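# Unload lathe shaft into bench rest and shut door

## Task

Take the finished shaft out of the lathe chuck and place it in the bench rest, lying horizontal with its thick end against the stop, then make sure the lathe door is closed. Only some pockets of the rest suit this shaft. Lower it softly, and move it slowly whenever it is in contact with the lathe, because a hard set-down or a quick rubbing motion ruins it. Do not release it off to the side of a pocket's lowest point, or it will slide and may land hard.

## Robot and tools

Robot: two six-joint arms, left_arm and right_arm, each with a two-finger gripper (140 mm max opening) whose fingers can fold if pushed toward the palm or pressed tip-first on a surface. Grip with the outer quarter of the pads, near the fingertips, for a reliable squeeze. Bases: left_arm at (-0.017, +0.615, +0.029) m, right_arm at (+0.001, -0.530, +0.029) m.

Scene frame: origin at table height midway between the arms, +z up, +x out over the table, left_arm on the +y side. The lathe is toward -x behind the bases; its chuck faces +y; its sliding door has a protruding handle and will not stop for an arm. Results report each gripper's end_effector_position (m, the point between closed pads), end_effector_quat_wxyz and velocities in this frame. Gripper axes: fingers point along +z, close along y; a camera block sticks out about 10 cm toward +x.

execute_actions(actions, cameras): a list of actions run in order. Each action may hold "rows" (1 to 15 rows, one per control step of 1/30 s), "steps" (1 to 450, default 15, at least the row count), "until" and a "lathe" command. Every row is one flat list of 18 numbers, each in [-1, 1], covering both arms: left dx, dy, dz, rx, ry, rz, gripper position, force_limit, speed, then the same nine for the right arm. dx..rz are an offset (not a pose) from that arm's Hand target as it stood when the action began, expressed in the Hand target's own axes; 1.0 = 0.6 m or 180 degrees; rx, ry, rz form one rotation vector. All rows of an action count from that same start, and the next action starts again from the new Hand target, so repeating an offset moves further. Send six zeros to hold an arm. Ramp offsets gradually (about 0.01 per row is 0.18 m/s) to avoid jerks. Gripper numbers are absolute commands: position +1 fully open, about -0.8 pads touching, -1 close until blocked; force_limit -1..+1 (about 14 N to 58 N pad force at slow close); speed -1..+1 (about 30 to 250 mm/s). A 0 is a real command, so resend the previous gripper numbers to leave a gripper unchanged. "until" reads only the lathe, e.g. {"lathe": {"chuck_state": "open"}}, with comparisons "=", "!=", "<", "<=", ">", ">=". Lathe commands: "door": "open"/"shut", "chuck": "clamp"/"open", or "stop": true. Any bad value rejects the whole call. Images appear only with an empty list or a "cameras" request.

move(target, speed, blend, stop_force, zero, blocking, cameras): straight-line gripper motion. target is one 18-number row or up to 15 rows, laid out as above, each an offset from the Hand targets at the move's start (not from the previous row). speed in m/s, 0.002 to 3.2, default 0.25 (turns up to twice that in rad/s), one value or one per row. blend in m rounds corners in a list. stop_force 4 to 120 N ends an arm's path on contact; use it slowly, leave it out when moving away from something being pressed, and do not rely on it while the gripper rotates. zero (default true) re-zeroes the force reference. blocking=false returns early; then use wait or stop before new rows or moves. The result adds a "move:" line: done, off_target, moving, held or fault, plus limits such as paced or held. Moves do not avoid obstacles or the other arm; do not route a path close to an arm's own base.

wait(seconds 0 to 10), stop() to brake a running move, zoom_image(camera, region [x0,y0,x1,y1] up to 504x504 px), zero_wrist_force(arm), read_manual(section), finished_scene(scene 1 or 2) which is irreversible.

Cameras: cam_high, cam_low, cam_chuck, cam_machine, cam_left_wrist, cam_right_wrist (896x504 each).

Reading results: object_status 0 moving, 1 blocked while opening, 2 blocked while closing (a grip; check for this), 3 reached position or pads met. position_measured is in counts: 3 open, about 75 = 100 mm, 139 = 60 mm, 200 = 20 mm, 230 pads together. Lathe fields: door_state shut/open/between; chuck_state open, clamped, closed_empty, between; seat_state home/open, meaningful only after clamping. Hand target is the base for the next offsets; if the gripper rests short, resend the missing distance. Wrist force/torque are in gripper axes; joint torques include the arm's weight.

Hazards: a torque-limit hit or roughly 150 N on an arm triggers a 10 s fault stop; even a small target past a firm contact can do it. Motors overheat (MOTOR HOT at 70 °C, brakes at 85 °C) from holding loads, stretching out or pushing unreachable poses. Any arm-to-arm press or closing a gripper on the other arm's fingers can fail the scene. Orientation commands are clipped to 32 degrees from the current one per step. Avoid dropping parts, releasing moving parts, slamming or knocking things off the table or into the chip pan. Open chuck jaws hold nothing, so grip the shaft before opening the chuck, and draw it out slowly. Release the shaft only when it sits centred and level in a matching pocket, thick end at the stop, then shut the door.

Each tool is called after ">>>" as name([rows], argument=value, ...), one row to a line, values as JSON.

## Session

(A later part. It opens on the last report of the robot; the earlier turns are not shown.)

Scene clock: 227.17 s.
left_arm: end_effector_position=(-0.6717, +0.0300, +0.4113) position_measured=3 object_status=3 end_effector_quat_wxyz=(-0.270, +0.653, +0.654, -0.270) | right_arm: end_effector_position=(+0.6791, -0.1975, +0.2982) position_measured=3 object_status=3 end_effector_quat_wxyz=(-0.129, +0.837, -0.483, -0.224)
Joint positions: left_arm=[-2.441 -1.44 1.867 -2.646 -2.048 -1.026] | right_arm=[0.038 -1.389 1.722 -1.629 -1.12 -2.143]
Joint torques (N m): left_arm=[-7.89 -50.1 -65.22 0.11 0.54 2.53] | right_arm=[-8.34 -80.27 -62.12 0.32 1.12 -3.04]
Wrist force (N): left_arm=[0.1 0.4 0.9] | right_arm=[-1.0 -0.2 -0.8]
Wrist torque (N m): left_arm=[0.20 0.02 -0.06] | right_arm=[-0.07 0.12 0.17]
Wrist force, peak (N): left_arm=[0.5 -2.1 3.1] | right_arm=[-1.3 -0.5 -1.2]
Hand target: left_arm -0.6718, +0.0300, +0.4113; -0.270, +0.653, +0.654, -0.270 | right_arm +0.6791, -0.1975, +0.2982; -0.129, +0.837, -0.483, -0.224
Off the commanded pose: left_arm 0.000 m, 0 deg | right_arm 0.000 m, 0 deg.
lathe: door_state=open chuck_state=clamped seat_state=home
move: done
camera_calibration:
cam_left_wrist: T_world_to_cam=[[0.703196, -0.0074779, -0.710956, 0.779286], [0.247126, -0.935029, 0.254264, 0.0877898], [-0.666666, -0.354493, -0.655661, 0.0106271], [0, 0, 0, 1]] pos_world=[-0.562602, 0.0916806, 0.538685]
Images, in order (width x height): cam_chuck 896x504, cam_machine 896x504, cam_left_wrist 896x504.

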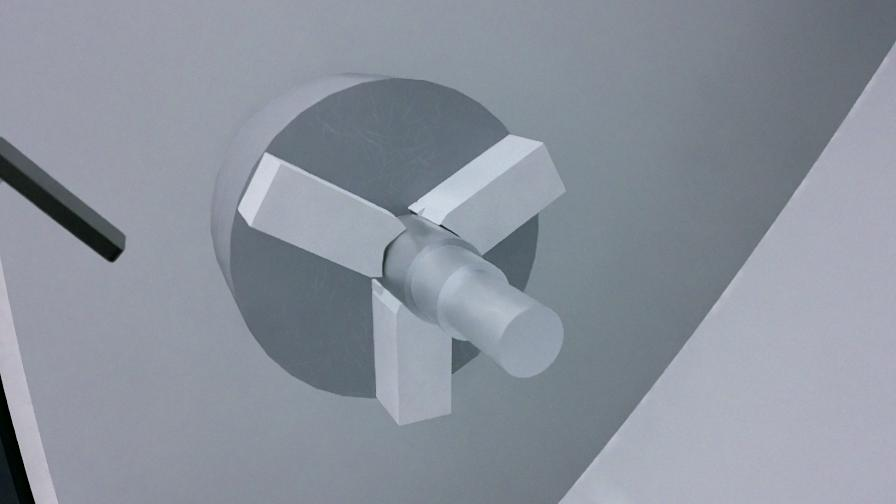

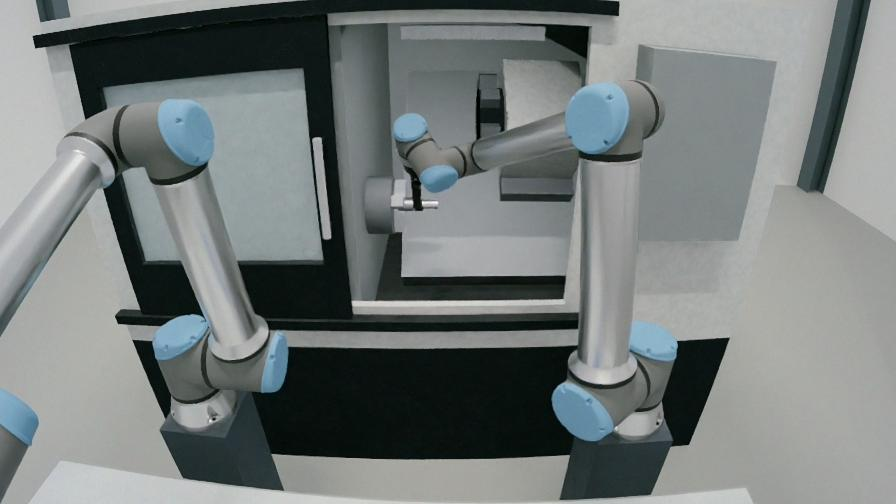

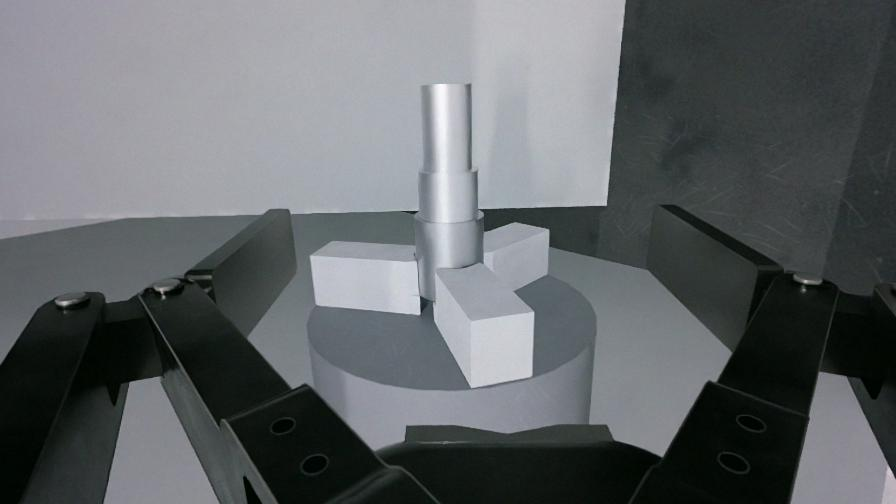

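>>> move(target=[-0.03,-0.0183,0.1167,0,0,0,1,1,1,0,0,0,0,0,0,1,1,1], speed=0.12, cameras=["cam_chuck","cam_left_wrist"])

Scene clock: 262.00 s.
left_arm: end_effector_position=(-0.7289, +0.0120, +0.3695) position_measured=3 object_status=3 end_effector_quat_wxyz=(-0.270, +0.653, +0.654, -0.270) | right_arm: end_effector_position=(+0.6791, -0.1975, +0.2982) position_measured=3 object_status=3 end_effector_quat_wxyz=(-0.129, +0.837, -0.483, -0.224)
Joint positions: left_arm=[-2.472 -1.33 1.817 -2.718 -2.029 -1.053] | right_arm=[0.038 -1.389 1.722 -1.629 -1.12 -2.143]
Joint torques (N m): left_arm=[-9.72 -55.87 -63.81 -11.35 0.75 -2.75] | right_arm=[-6.49 -78.83 -61.46 0.37 1.73 -2.48]
Wrist force (N): left_arm=[0.4 0.4 0.9] | right_arm=[-0.3 -0.6 -1.0]
Wrist torque (N m): left_arm=[0.20 -0.02 0.18] | right_arm=[-0.16 -0.02 0.16]
Wrist force, peak (N): left_arm=[0.2 -0.1 2.3] | right_arm=[-1.0 0.0 -1.6]
Hand target: left_arm -0.7290, +0.0120, +0.3695; -0.270, +0.653, +0.654, -0.270 | right_arm +0.6791, -0.1975, +0.2982; -0.129, +0.837, -0.483, -0.224
Off the commanded pose: left_arm 0.000 m, 0 deg | right_arm 0.000 m, 0 deg.
lathe: door_state=open chuck_state=clamped seat_state=home
move: done
camera_calibration:
cam_left_wrist: T_world_to_cam=[[0.703231, -0.00761045, -0.710921, 0.78967], [0.247027, -0.935028, 0.254364, 0.095612], [-0.666667, -0.354493, -0.65566, -0.0612945], [0, 0, 0, 1]] pos_world=[-0.619802, 0.0736812, 0.496884]
Images, in order (width x height): cam_chuck 896x504, cam_left_wrist 896x504.

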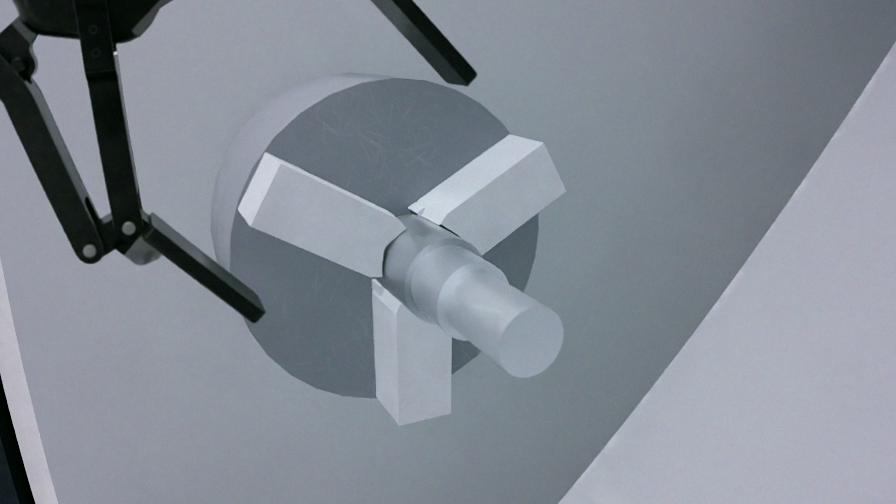

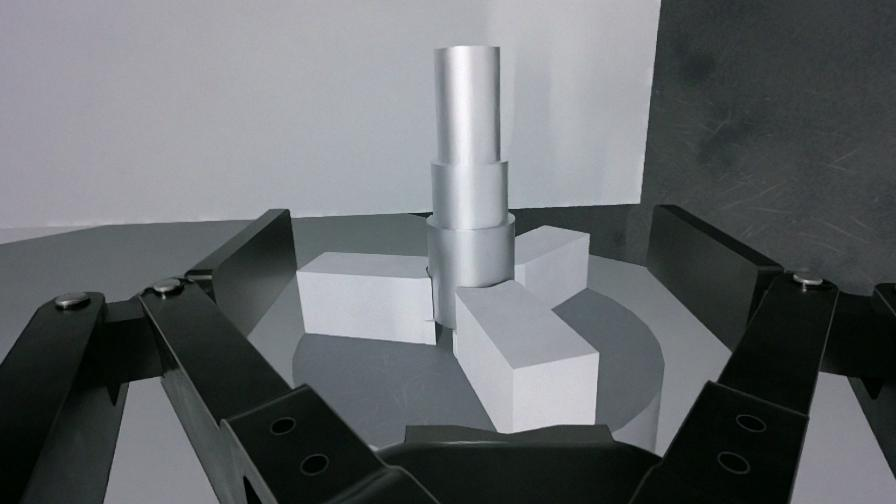

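>>> move(target=[-0.0025,0.0025,0.1,0,0,0,1,1,1,0,0,0,0,0,0,1,1,1], speed=0.12, cameras=["cam_chuck","cam_machine","cam_left_wrist"])

>>> zoom_image(camera="cam_left_wrist", region=[250, 20, 700, 380])

Scene clock: 276.70 s.
left_arm: end_effector_position=(-0.7702, +0.0105, +0.3260) position_measured=3 object_status=3 end_effector_quat_wxyz=(-0.270, +0.653, +0.654, -0.270) | right_arm: end_effector_position=(+0.6791, -0.1975, +0.2982) position_measured=3 object_status=3 end_effector_quat_wxyz=(-0.129, +0.837, -0.483, -0.224)
Joint positions: left_arm=[-2.504 -1.251 1.801 -2.793 -2.009 -1.081] | right_arm=[0.038 -1.389 1.722 -1.629 -1.12 -2.143]
Joint torques (N m): left_arm=[-11.05 -62.47 -62.25 -11.66 0.76 -2.6] | right_arm=[-4.96 -78.36 -61.81 0.25 2.12 -2.35]
Wrist force (N): left_arm=[0.3 -0.4 0.8] | right_arm=[-0.9 -0.2 -0.8]
Wrist torque (N m): left_arm=[0.01 -0.04 0.17] | right_arm=[-0.09 0.10 0.17]
Wrist force, peak (N): left_arm=[0.1 0.4 2.4] | right_arm=[-0.9 0.0 -1.6]
Hand target: left_arm -0.7703, +0.0105, +0.3259; -0.270, +0.653, +0.654, -0.270 | right_arm +0.6791, -0.1975, +0.2982; -0.129, +0.837, -0.483, -0.224
Off the commanded pose: left_arm 0.000 m, 0 deg | right_arm 0.000 m, 0 deg.
lathe: door_state=open chuck_state=clamped seat_state=home
move: done
camera_calibration:
cam_left_wrist: T_world_to_cam=[[0.703231, -0.00761045, -0.710921, 0.787777], [0.247027, -0.935028, 0.254364, 0.115477], [-0.666667, -0.354493, -0.65566, -0.117881], [0, 0, 0, 1]] pos_world=[-0.661102, 0.0721812, 0.453384]
Images, in order (width x height): cam_chuck 896x504, cam_machine 896x504, cam_left_wrist 896x504.

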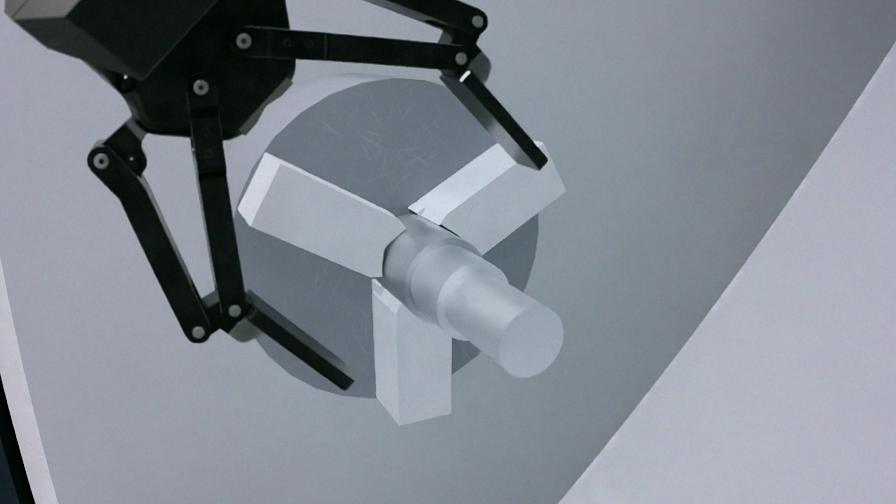

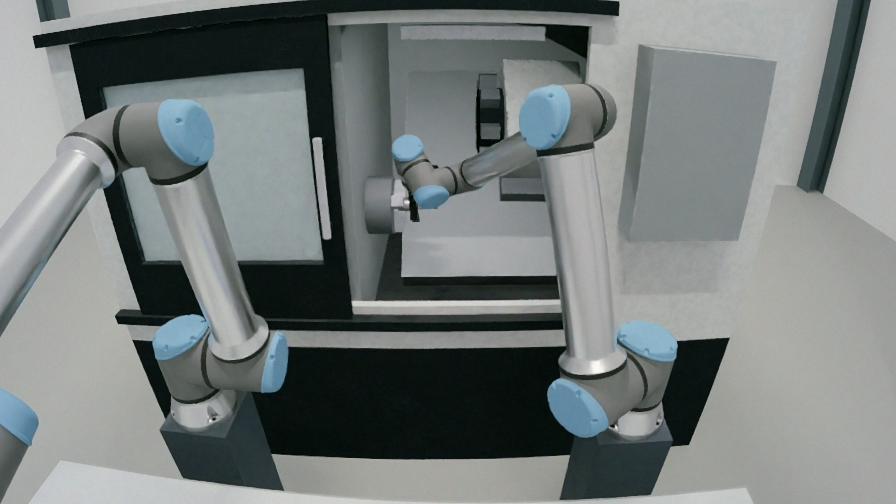

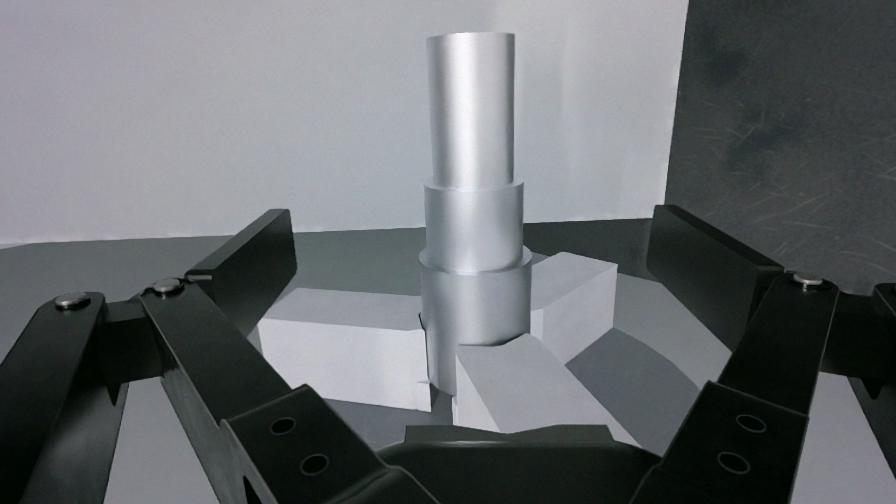

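Scaled by 1.120 from the camera's 896x504 image, which has a finer 1280x720 frame.

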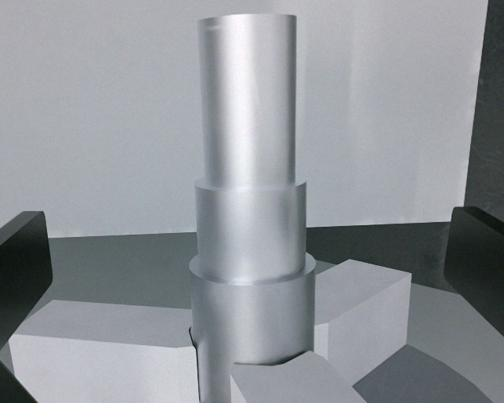

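>>> move(target=[0,0.0025,0,0,0,0,-0.05,0.2,-0.3,0,0,0,0,0,0,1,1,1], speed=0.1, cameras=["cam_chuck","cam_left_wrist"])

>>> zoom_image(camera="cam_left_wrist", region=[250, 20, 700, 380])

>>> zoom_image(camera="cam_chuck", region=[330, 100, 630, 420])

Scene clock: 292.83 s.
left_arm: end_effector_position=(-0.7692, +0.0105, +0.3249) position_measured=135 object_status=0 end_effector_quat_wxyz=(-0.270, +0.653, +0.654, -0.270) | right_arm: end_effector_position=(+0.6791, -0.1975, +0.2982) position_measured=3 object_status=3 end_effector_quat_wxyz=(-0.129, +0.837, -0.483, -0.224)
Joint positions: left_arm=[-2.503 -1.251 1.803 -2.795 -2.01 -1.081] | right_arm=[0.038 -1.389 1.722 -1.629 -1.12 -2.143]
Joint torques (N m): left_arm=[10.07 -82.67 -33.63 -11.64 -3.61 1.91] | right_arm=[-5.39 -76.79 -62 0.23 1.94 -2.12]
Wrist force (N): left_arm=[0.3 0.2 1.1] | right_arm=[-0.7 -0.2 -0.7]
Wrist torque (N m): left_arm=[0.11 -0.03 0.16] | right_arm=[-0.08 0.06 0.16]
Wrist force, peak (N): left_arm=[0.5 0.1 1.5] | right_arm=[-1.2 -0.6 -1.2]
Hand target: left_arm -0.7692, +0.0105, +0.3249; -0.270, +0.653, +0.654, -0.270 | right_arm +0.6791, -0.1975, +0.2982; -0.129, +0.837, -0.483, -0.224
Off the commanded pose: left_arm 0.000 m, 0 deg | right_arm 0.000 m, 0 deg.
lathe: door_state=open chuck_state=clamped seat_state=home
move: done
camera_calibration:
cam_left_wrist: T_world_to_cam=[[0.703278, -0.0075857, -0.710875, 0.786229], [0.24701, -0.935037, 0.254348, 0.115532], [-0.666623, -0.35447, -0.655717, -0.117948], [0, 0, 0, 1]] pos_world=[-0.660102, 0.0721812, 0.452184]
Images, in order (width x height): cam_chuck 896x504, cam_left_wrist 896x504.

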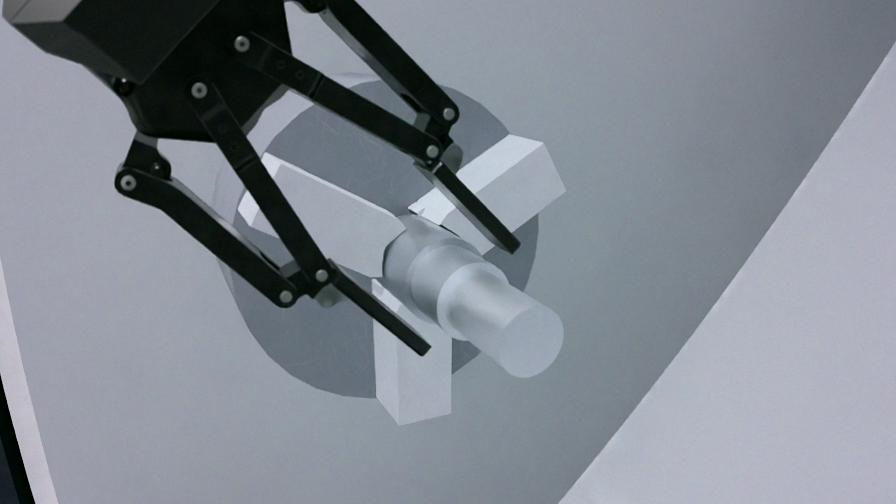

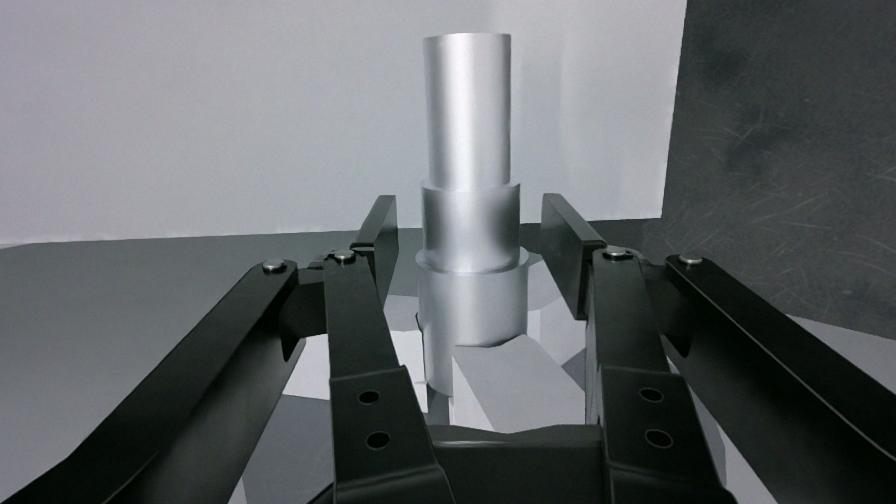

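Scaled by 1.120 from the camera's 896x504 image, which has a finer 1280x720 frame.

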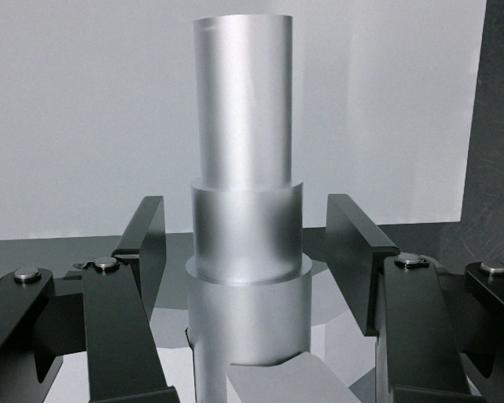

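Scaled by 1.575 from the camera's 896x504 image, which has a finer 1280x720 frame.

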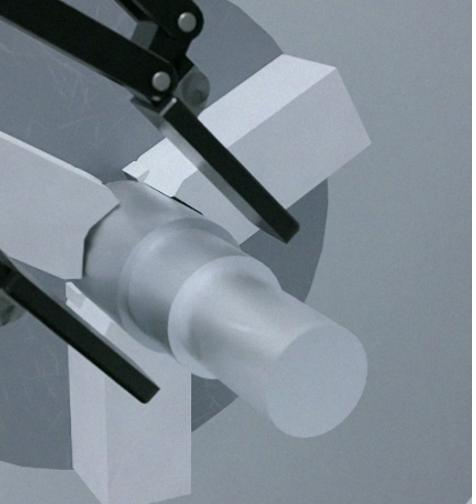

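>>> move(target=[0,0.0007,-0.0033,0,0,0,-0.05,0.2,-0.3,0,0,0,0,0,0,1,1,1], speed=0.1)

>>> execute_actions([
  {"rows":[[0,0,0,0,0,0,-1,0.3,-1,0,0,0,0,0,0,1,1,1]],"steps":75},
], cameras=["cam_chuck","cam_left_wrist"])

Scene clock: 300.30 s.
left_arm: end_effector_position=(-0.7676, +0.0105, +0.3260) position_measured=135 object_status=3 end_effector_quat_wxyz=(-0.270, +0.653, +0.654, -0.270) | right_arm: end_effector_position=(+0.6791, -0.1975, +0.2982) position_measured=3 object_status=3 end_effector_quat_wxyz=(-0.129, +0.837, -0.483, -0.224)
Joint positions: left_arm=[-2.502 -1.254 1.805 -2.793 -2.011 -1.079] | right_arm=[0.038 -1.389 1.722 -1.629 -1.12 -2.143]
Joint torques (N m): left_arm=[11.52 -81.69 -33.16 0.11 -3.82 1.82] | right_arm=[-4.98 -77.67 -61.61 0.4 2.13 -1.98]
Wrist force (N): left_arm=[0.1 0.0 0.9] | right_arm=[-0.5 -0.5 -0.5]
Wrist torque (N m): left_arm=[0.06 0.02 0.17] | right_arm=[-0.16 0.02 0.16]
Wrist force, peak (N): left_arm=[0.3 0.4 1.4] | right_arm=[-1.1 -0.8 -1.1]
Hand target: left_arm -0.7675, +0.0105, +0.3260; -0.270, +0.653, +0.654, -0.270 | right_arm +0.6791, -0.1975, +0.2982; -0.129, +0.837, -0.483, -0.224
Off the commanded pose: left_arm 0.000 m, 0 deg | right_arm 0.000 m, 0 deg.
lathe: door_state=open chuck_state=clamped seat_state=home
move: done

Scene clock: 303.00 s.
left_arm: end_effector_position=(-0.7675, +0.0105, +0.3260) position_measured=165 object_status=2 end_effector_quat_wxyz=(-0.270, +0.653, +0.654, -0.270) | right_arm: end_effector_position=(+0.6791, -0.1975, +0.2982) position_measured=3 object_status=3 end_effector_quat_wxyz=(-0.129, +0.837, -0.483, -0.224)
Joint positions: left_arm=[-2.502 -1.254 1.805 -2.793 -2.011 -1.079] | right_arm=[0.038 -1.389 1.722 -1.629 -1.12 -2.143]
Joint torques (N m): left_arm=[-29.41 -54.95 -85.77 -23.93 -3.66 1.65] | right_arm=[-4.36 -76.41 -61.46 0.32 2.12 -1.98]
Wrist force (N): left_arm=[14.4 34.0 -34.1] | right_arm=[-0.6 0.0 -0.9]
Wrist torque (N m): left_arm=[-1.38 -0.21 -0.37] | right_arm=[-0.06 0.04 0.16]
Wrist force, peak (N): left_arm=[14.3 34.3 -34.1] | right_arm=[-0.8 0.1 -1.2]
Hand target: left_arm -0.7675, +0.0105, +0.3260; -0.270, +0.653, +0.654, -0.270 | right_arm +0.6791, -0.1975, +0.2982; -0.129, +0.837, -0.483, -0.224
Off the commanded pose: left_arm 0.000 m, 0 deg | right_arm 0.000 m, 0 deg.
lathe: door_state=open chuck_state=clamped seat_state=home
camera_calibration:
cam_left_wrist: T_world_to_cam=[[0.703231, -0.00761045, -0.710921, 0.785807], [0.247027, -0.935028, 0.254364, 0.114835], [-0.666667, -0.354493, -0.65566, -0.116146], [0, 0, 0, 1]] pos_world=[-0.658402, 0.0721812, 0.453284]
Images, in order (width x height): cam_chuck 896x504, cam_left_wrist 896x504.

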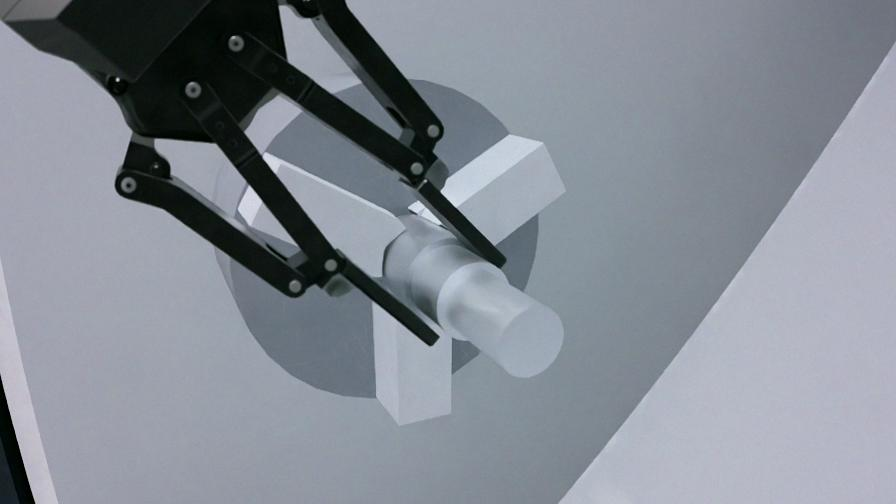

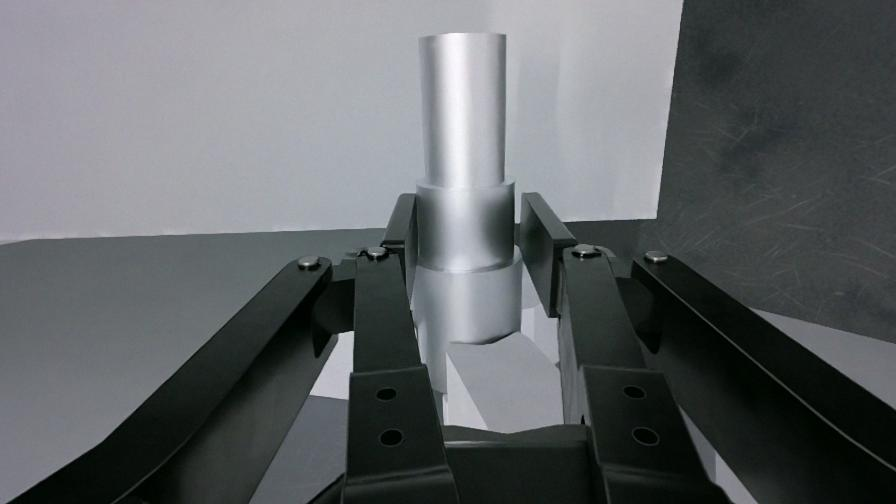

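>>> move([
  [0,0,0,0,0,0,-0.05,0.3,-0.3,0,0,0,0,0,0,1,1,1],
  [0,-0.0023,0,0,0,0,-0.05,0.3,-0.3,0,0,0,0,0,0,1,1,1],
], speed=0.05, cameras=["cam_left_wrist"])

>>> zoom_image(camera="cam_left_wrist", region=[370, 150, 570, 350])

Scene clock: 312.53 s.
left_arm: end_effector_position=(-0.7685, +0.0105, +0.3270) position_measured=135 object_status=3 end_effector_quat_wxyz=(-0.270, +0.653, +0.654, -0.270) | right_arm: end_effector_position=(+0.6791, -0.1975, +0.2982) position_measured=3 object_status=3 end_effector_quat_wxyz=(-0.129, +0.837, -0.483, -0.224)
Joint positions: left_arm=[-2.503 -1.254 1.803 -2.792 -2.01 -1.08] | right_arm=[0.038 -1.389 1.722 -1.629 -1.12 -2.143]
Joint torques (N m): left_arm=[-9.6 -66.96 -61.98 -0.02 0.68 -1.87] | right_arm=[-4.47 -75.78 -61.43 0.17 1.93 -1.95]
Wrist force (N): left_arm=[-0.3 0.0 1.2] | right_arm=[-0.4 -0.4 -0.7]
Wrist torque (N m): left_arm=[0.07 0.11 0.16] | right_arm=[-0.14 -0.01 0.16]
Wrist force, peak (N): left_arm=[14.4 34.6 -34.3] | right_arm=[-0.9 0.0 -1.5]
Hand target: left_arm -0.7685, +0.0105, +0.3269; -0.270, +0.653, +0.654, -0.270 | right_arm +0.6791, -0.1975, +0.2982; -0.129, +0.837, -0.483, -0.224
Off the commanded pose: left_arm 0.000 m, 0 deg | right_arm 0.000 m, 0 deg.
lathe: door_state=open chuck_state=clamped seat_state=home
move: done
camera_calibration:
cam_left_wrist: T_world_to_cam=[[0.703231, -0.00761045, -0.710921, 0.787151], [0.247027, -0.935028, 0.254364, 0.114803], [-0.666667, -0.354493, -0.65566, -0.116091], [0, 0, 0, 1]] pos_world=[-0.659302, 0.0721812, 0.454284]
Images, in order (width x height): cam_left_wrist 896x504.

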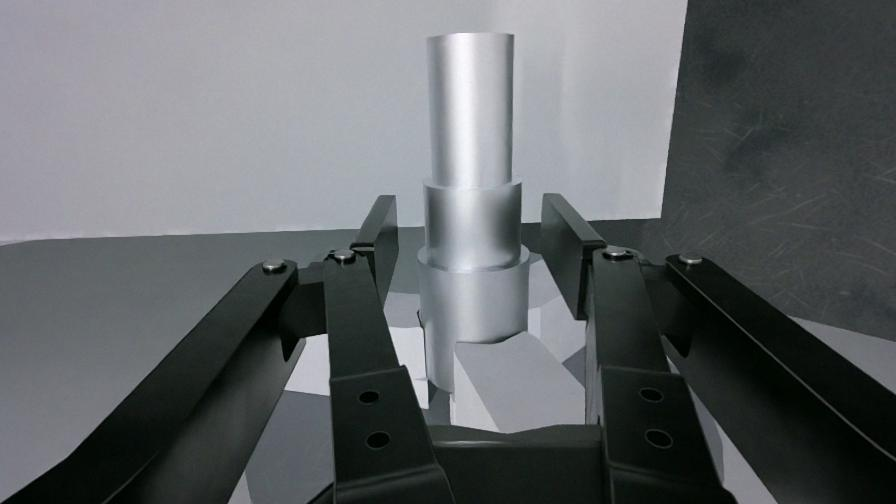

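Scaled by 2.520 from the camera's 896x504 image, which has a finer 1280x720 frame.

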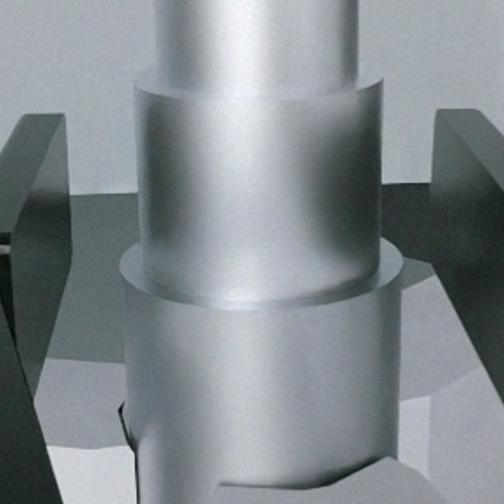

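>>> execute_actions([
  {"rows":[[0,0,0,0,0,0,-1,0.3,-1,0,0,0,0,0,0,1,1,1]],"steps":75},
], cameras=["cam_left_wrist"])

>>> zoom_image(camera="cam_left_wrist", region=[370, 150, 570, 350])

Scene clock: 324.37 s.
left_arm: end_effector_position=(-0.7685, +0.0105, +0.3269) position_measured=164 object_status=2 end_effector_quat_wxyz=(-0.270, +0.653, +0.654, -0.270) | right_arm: end_effector_position=(+0.6791, -0.1975, +0.2982) position_measured=3 object_status=3 end_effector_quat_wxyz=(-0.129, +0.837, -0.483, -0.224)
Joint positions: left_arm=[-2.503 -1.253 1.802 -2.792 -2.01 -1.08] | right_arm=[0.038 -1.389 1.722 -1.629 -1.12 -2.143]
Joint torques (N m): left_arm=[-42.11 -63.56 -100.28 -30.92 -10.05 -1.77] | right_arm=[-3.87 -75.82 -61.51 0.29 2.08 -1.61]
Wrist force (N): left_arm=[17.3 55.4 -51.8] | right_arm=[-0.7 0.0 -0.9]
Wrist torque (N m): left_arm=[-2.29 -0.26 -0.24] | right_arm=[-0.06 0.06 0.16]
Wrist force, peak (N): left_arm=[17.2 55.2 -52.1] | right_arm=[-1.1 -0.4 -1.4]
Hand target: left_arm -0.7685, +0.0105, +0.3269; -0.270, +0.653, +0.654, -0.270 | right_arm +0.6791, -0.1975, +0.2982; -0.129, +0.837, -0.483, -0.224
Off the commanded pose: left_arm 0.000 m, 0 deg | right_arm 0.000 m, 0 deg.
lathe: door_state=open chuck_state=clamped seat_state=home
camera_calibration:
cam_left_wrist: T_world_to_cam=[[0.703231, -0.00761045, -0.710921, 0.787221], [0.247027, -0.935028, 0.254364, 0.114828], [-0.666667, -0.354493, -0.65566, -0.116157], [0, 0, 0, 1]] pos_world=[-0.659402, 0.0721812, 0.454284]
Images, in order (width x height): cam_left_wrist 896x504.

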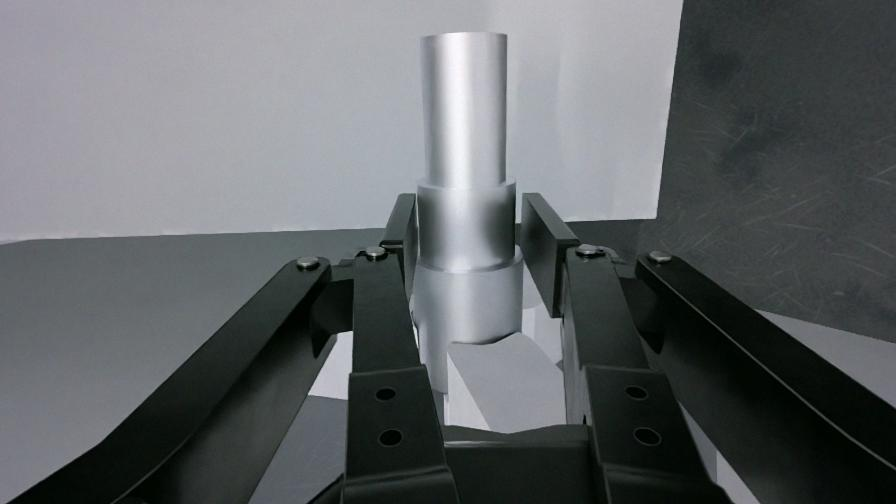

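Scaled by 2.520 from the camera's 896x504 image, which has a finer 1280x720 frame.

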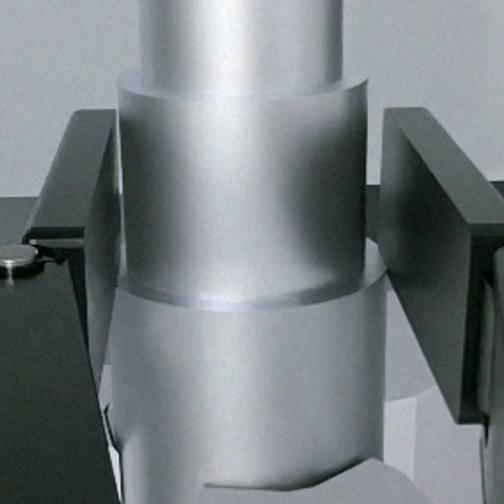

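>>> move([
  [0,0,0,0,0,0,-0.05,0.3,-0.3,0,0,0,0,0,0,1,1,1],
  [0.0108,0.0028,0,0,0,0,-0.05,0.3,-0.3,0,0,0,0,0,0,1,1,1],
], speed=0.05, cameras=["cam_left_wrist"])

>>> zoom_image(camera="cam_left_wrist", region=[370, 150, 570, 350])

Scene clock: 357.17 s.
left_arm: end_effector_position=(-0.7673, +0.0169, +0.3258) position_measured=135 object_status=3 end_effector_quat_wxyz=(-0.270, +0.653, +0.654, -0.270) | right_arm: end_effector_position=(+0.6791, -0.1975, +0.2982) position_measured=3 object_status=3 end_effector_quat_wxyz=(-0.129, +0.837, -0.483, -0.224)
Joint positions: left_arm=[-2.509 -1.26 1.815 -2.799 -2.007 -1.085] | right_arm=[0.038 -1.389 1.722 -1.629 -1.12 -2.143]
Joint torques (N m): left_arm=[-9.9 -78.96 -33.81 -11.69 0.74 -1.82] | right_arm=[-3.16 -73.03 -61.26 0.08 2.17 -1.32]
Wrist force (N): left_arm=[-1.0 -0.6 1.0] | right_arm=[-0.5 -0.2 -0.6]
Wrist torque (N m): left_arm=[-0.07 0.28 0.17] | right_arm=[-0.08 0.01 0.16]
Wrist force, peak (N): left_arm=[17.2 55.7 -52.1] | right_arm=[-0.6 -0.2 -1.6]
Hand target: left_arm -0.7673, +0.0170, +0.3258; -0.270, +0.653, +0.654, -0.270 | right_arm +0.6791, -0.1975, +0.2982; -0.129, +0.837, -0.483, -0.224
Off the commanded pose: left_arm 0.000 m, 0 deg | right_arm 0.000 m, 0 deg.
lathe: door_state=open chuck_state=clamped seat_state=home
move: done
camera_calibration:
cam_left_wrist: T_world_to_cam=[[0.703231, -0.00761045, -0.710921, 0.785573], [0.247027, -0.935028, 0.254364, 0.120821], [-0.666667, -0.354493, -0.65566, -0.113875], [0, 0, 0, 1]] pos_world=[-0.658202, 0.0785812, 0.453084]
Images, in order (width x height): cam_left_wrist 896x504.

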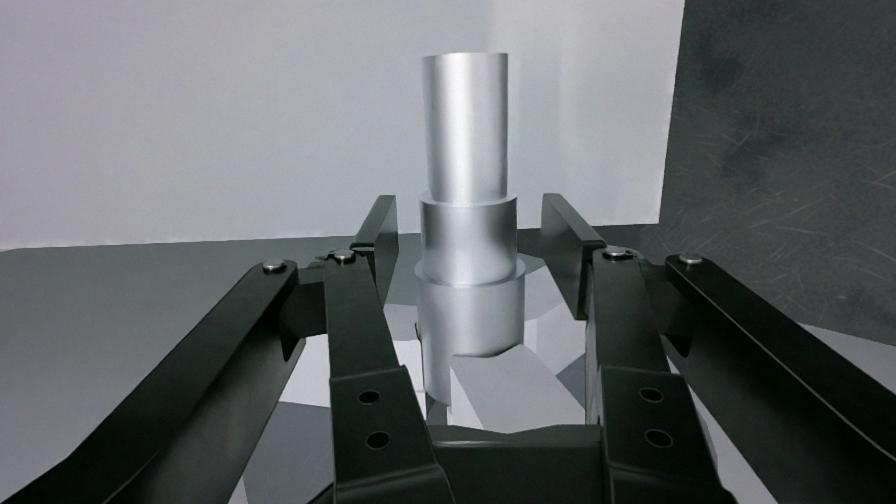

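Scaled by 2.520 from the camera's 896x504 image, which has a finer 1280x720 frame.

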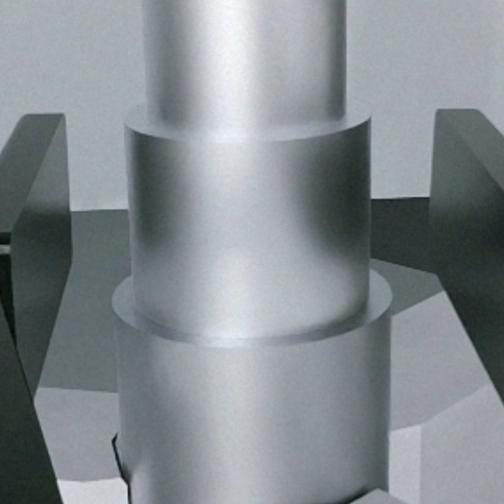

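>>> execute_actions([
  {"rows":[[0,0,0,0,0,0,-1,0.3,-1,0,0,0,0,0,0,1,1,1]],"steps":75},
], cameras=["cam_left_wrist"])

>>> zoom_image(camera="cam_left_wrist", region=[370, 150, 570, 350])

Scene clock: 364.63 s.
left_arm: end_effector_position=(-0.7673, +0.0170, +0.3258) position_measured=170 object_status=2 end_effector_quat_wxyz=(-0.270, +0.653, +0.654, -0.270) | right_arm: end_effector_position=(+0.6791, -0.1975, +0.2982) position_measured=3 object_status=3 end_effector_quat_wxyz=(-0.129, +0.837, -0.483, -0.224)
Joint positions: left_arm=[-2.509 -1.26 1.815 -2.799 -2.006 -1.085] | right_arm=[0.038 -1.389 1.722 -1.629 -1.12 -2.143]
Joint torques (N m): left_arm=[4.62 -51.15 -33.14 0.66 0.69 -1.79] | right_arm=[-1.9 -73.34 -60.64 0.3 2.05 -1]
Wrist force (N): left_arm=[0.6 1.0 -13.7] | right_arm=[-0.3 -0.6 -0.6]
Wrist torque (N m): left_arm=[-0.14 0.26 -0.37] | right_arm=[-0.17 -0.01 0.16]
Wrist force, peak (N): left_arm=[0.4 1.7 -14.6] | right_arm=[-1.4 0.0 -0.7]
Hand target: left_arm -0.7673, +0.0170, +0.3258; -0.270, +0.653, +0.654, -0.270 | right_arm +0.6791, -0.1975, +0.2982; -0.129, +0.837, -0.483, -0.224
Off the commanded pose: left_arm 0.000 m, 0 deg | right_arm 0.000 m, 0 deg.
lathe: door_state=open chuck_state=clamped seat_state=home
camera_calibration:
cam_left_wrist: T_world_to_cam=[[0.703231, -0.00761045, -0.710921, 0.785574], [0.247027, -0.935028, 0.254364, 0.120914], [-0.666667, -0.354493, -0.65566, -0.11384], [0, 0, 0, 1]] pos_world=[-0.658202, 0.0786812, 0.453084]
Images, in order (width x height): cam_left_wrist 896x504.

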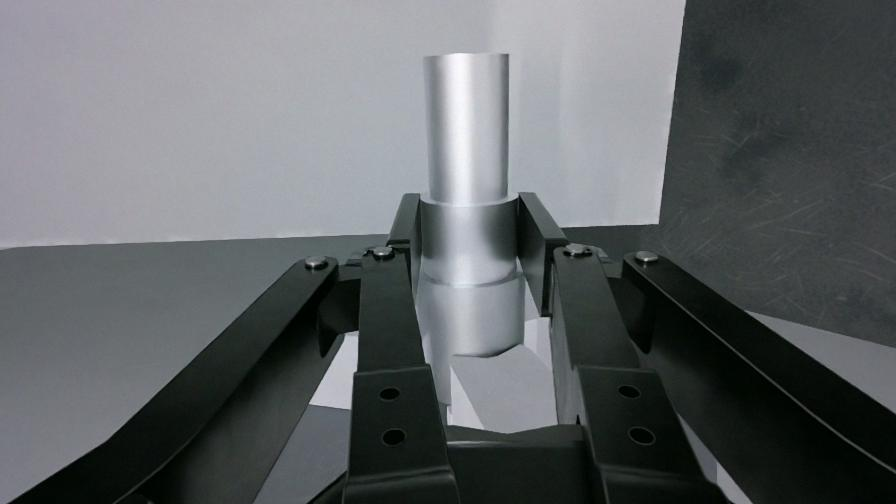

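Scaled by 2.520 from the camera's 896x504 image, which has a finer 1280x720 frame.

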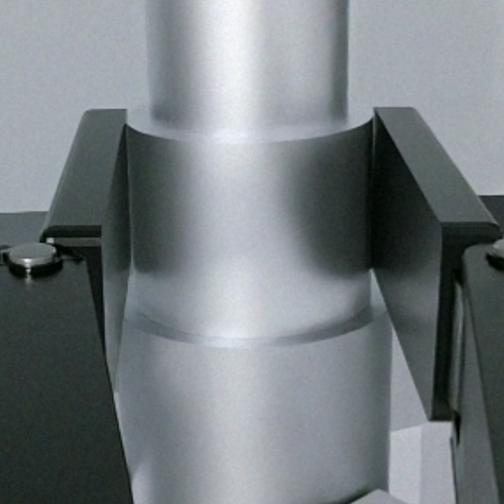

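>>> execute_actions([
  {"lathe":{"chuck":"open"},"steps":150,"until":{"lathe":{"chuck_state":"open"}}},
  {"steps":10},
], cameras=["cam_chuck","cam_left_wrist"])

>>> zoom_image(camera="cam_chuck", region=[330, 130, 600, 400])

Scene clock: 369.27 s.
left_arm: end_effector_position=(-0.7673, +0.0170, +0.3257) position_measured=170 object_status=2 end_effector_quat_wxyz=(-0.270, +0.653, +0.654, -0.270) | right_arm: end_effector_position=(+0.6791, -0.1975, +0.2982) position_measured=3 object_status=3 end_effector_quat_wxyz=(-0.129, +0.837, -0.483, -0.224)
Joint positions: left_arm=[-2.509 -1.26 1.815 -2.799 -2.006 -1.085] | right_arm=[0.038 -1.389 1.722 -1.629 -1.12 -2.143]
Joint torques (N m): left_arm=[4.73 -85.76 -50.75 -7.21 -0.59 -1.67] | right_arm=[-2.13 -72.88 -61.09 0.16 1.93 -0.92]
Wrist force (N): left_arm=[0.8 3.1 4.9] | right_arm=[-0.7 0.1 -1.1]
Wrist torque (N m): left_arm=[-0.17 0.29 0.06] | right_arm=[0.00 0.08 0.16]
Wrist force, peak (N): left_arm=[0.6 1.1 -14.0] | right_arm=[-1.4 -0.3 -0.7]
Hand target: left_arm -0.7673, +0.0170, +0.3258; -0.270, +0.653, +0.654, -0.270 | right_arm +0.6791, -0.1975, +0.2982; -0.129, +0.837, -0.483, -0.224
Tool commands: left_gripper/position=-1.0 left_gripper/force_limit=+0.3 left_gripper/speed=-1.0 right_gripper/position=+1.0 right_gripper/force_limit=+1.0 right_gripper/speed=+1.0
Off the commanded pose: left_arm 0.000 m, 0 deg | right_arm 0.000 m, 0 deg.
lathe: door_state=open chuck_state=open seat_state=open
camera_calibration:
cam_left_wrist: T_world_to_cam=[[0.703325, -0.00756112, -0.710829, 0.785589], [0.246963, -0.935061, 0.254302, 0.120903], [-0.666591, -0.354406, -0.655784, -0.113741], [0, 0, 0, 1]] pos_world=[-0.658202, 0.0786813, 0.453084]
Images, in order (width x height): cam_chuck 896x504, cam_left_wrist 896x504.

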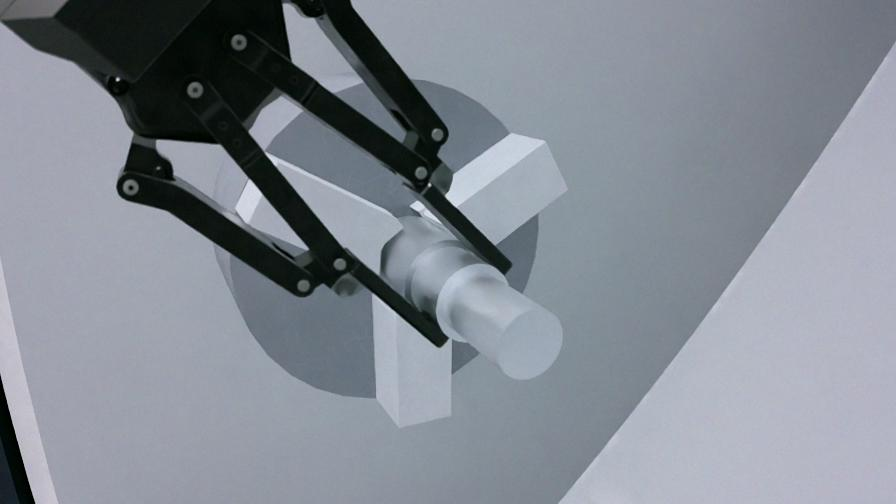

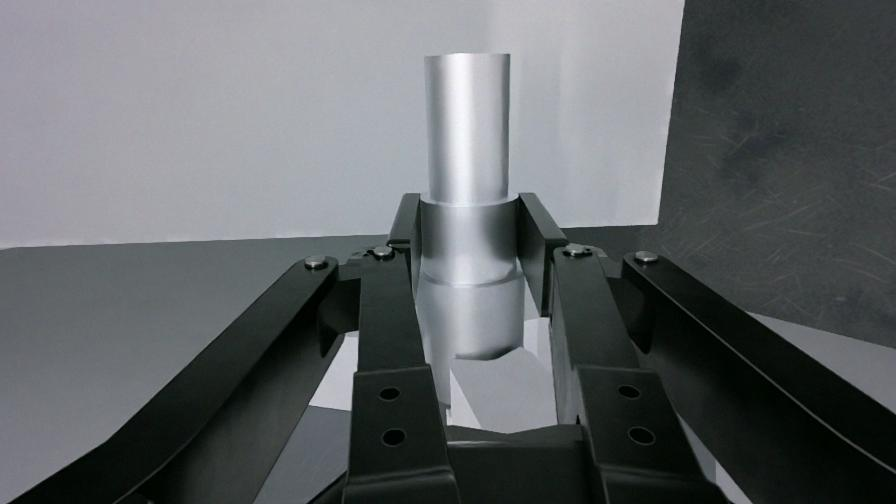

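Scaled by 1.867 from the camera's 896x504 image, which has a finer 1280x720 frame.

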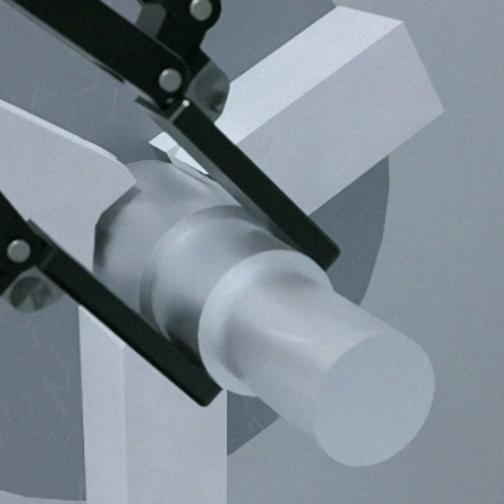

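>>> move(target=[0.0833,0,0,0,0,0,-1,0.3,-1,0,0,0,0,0,0,1,1,1], speed=0.02, stop_force=10, cameras=["cam_chuck","cam_left_wrist"])

Scene clock: 376.97 s.
left_arm: end_effector_position=(-0.7673, +0.0669, +0.3258) position_measured=170 object_status=2 end_effector_quat_wxyz=(-0.270, +0.653, +0.654, -0.270) | right_arm: end_effector_position=(+0.6791, -0.1975, +0.2982) position_measured=3 object_status=3 end_effector_quat_wxyz=(-0.129, +0.837, -0.483, -0.224)
Joint positions: left_arm=[-2.563 -1.312 1.888 -2.84 -1.972 -1.131] | right_arm=[0.038 -1.389 1.722 -1.629 -1.12 -2.143]
Joint torques (N m): left_arm=[-9.99 -80.87 -37.33 -13.93 0.55 -2.56] | right_arm=[-1.19 -72.65 -61.16 0.24 2.04 -1.04]
Wrist force (N): left_arm=[-1.2 3.1 4.9] | right_arm=[-0.5 0.1 -0.9]
Wrist torque (N m): left_arm=[-0.14 0.39 0.12] | right_arm=[-0.01 0.01 0.16]
Wrist force, peak (N): left_arm=[1.0 3.7 5.4] | right_arm=[-0.8 -0.4 -1.4]
Hand target: left_arm -0.7673, +0.0669, +0.3258; -0.270, +0.653, +0.654, -0.270 | right_arm +0.6791, -0.1975, +0.2982; -0.129, +0.837, -0.483, -0.224
Off the commanded pose: left_arm 0.000 m, 0 deg | right_arm 0.000 m, 0 deg.
lathe: door_state=open chuck_state=open seat_state=open
move: done
camera_calibration:
cam_left_wrist: T_world_to_cam=[[0.703231, -0.00761045, -0.710921, 0.785953], [0.247027, -0.935028, 0.254364, 0.167572], [-0.666667, -0.354493, -0.65566, -0.0961508], [0, 0, 0, 1]] pos_world=[-0.658202, 0.128581, 0.453084]
Images, in order (width x height): cam_chuck 896x504, cam_left_wrist 896x504.

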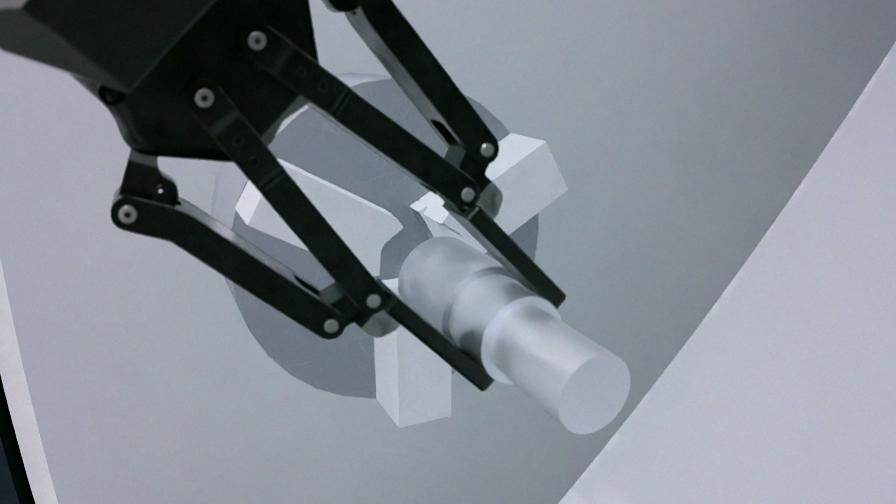

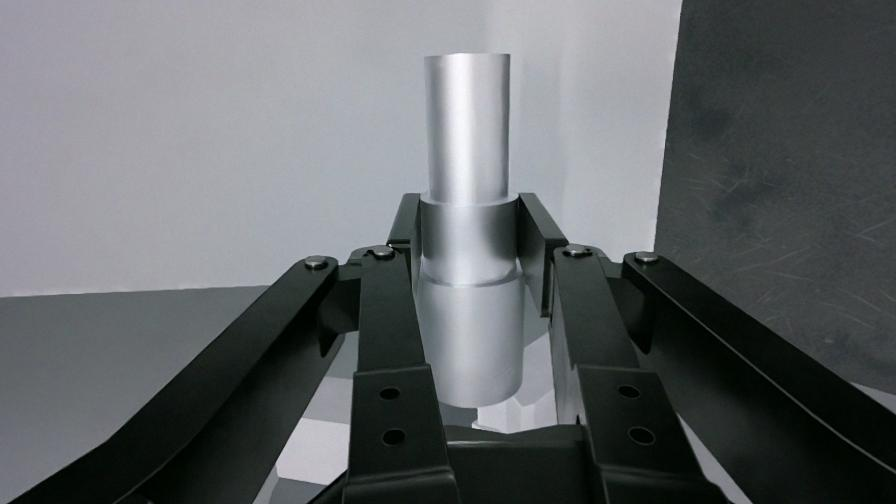

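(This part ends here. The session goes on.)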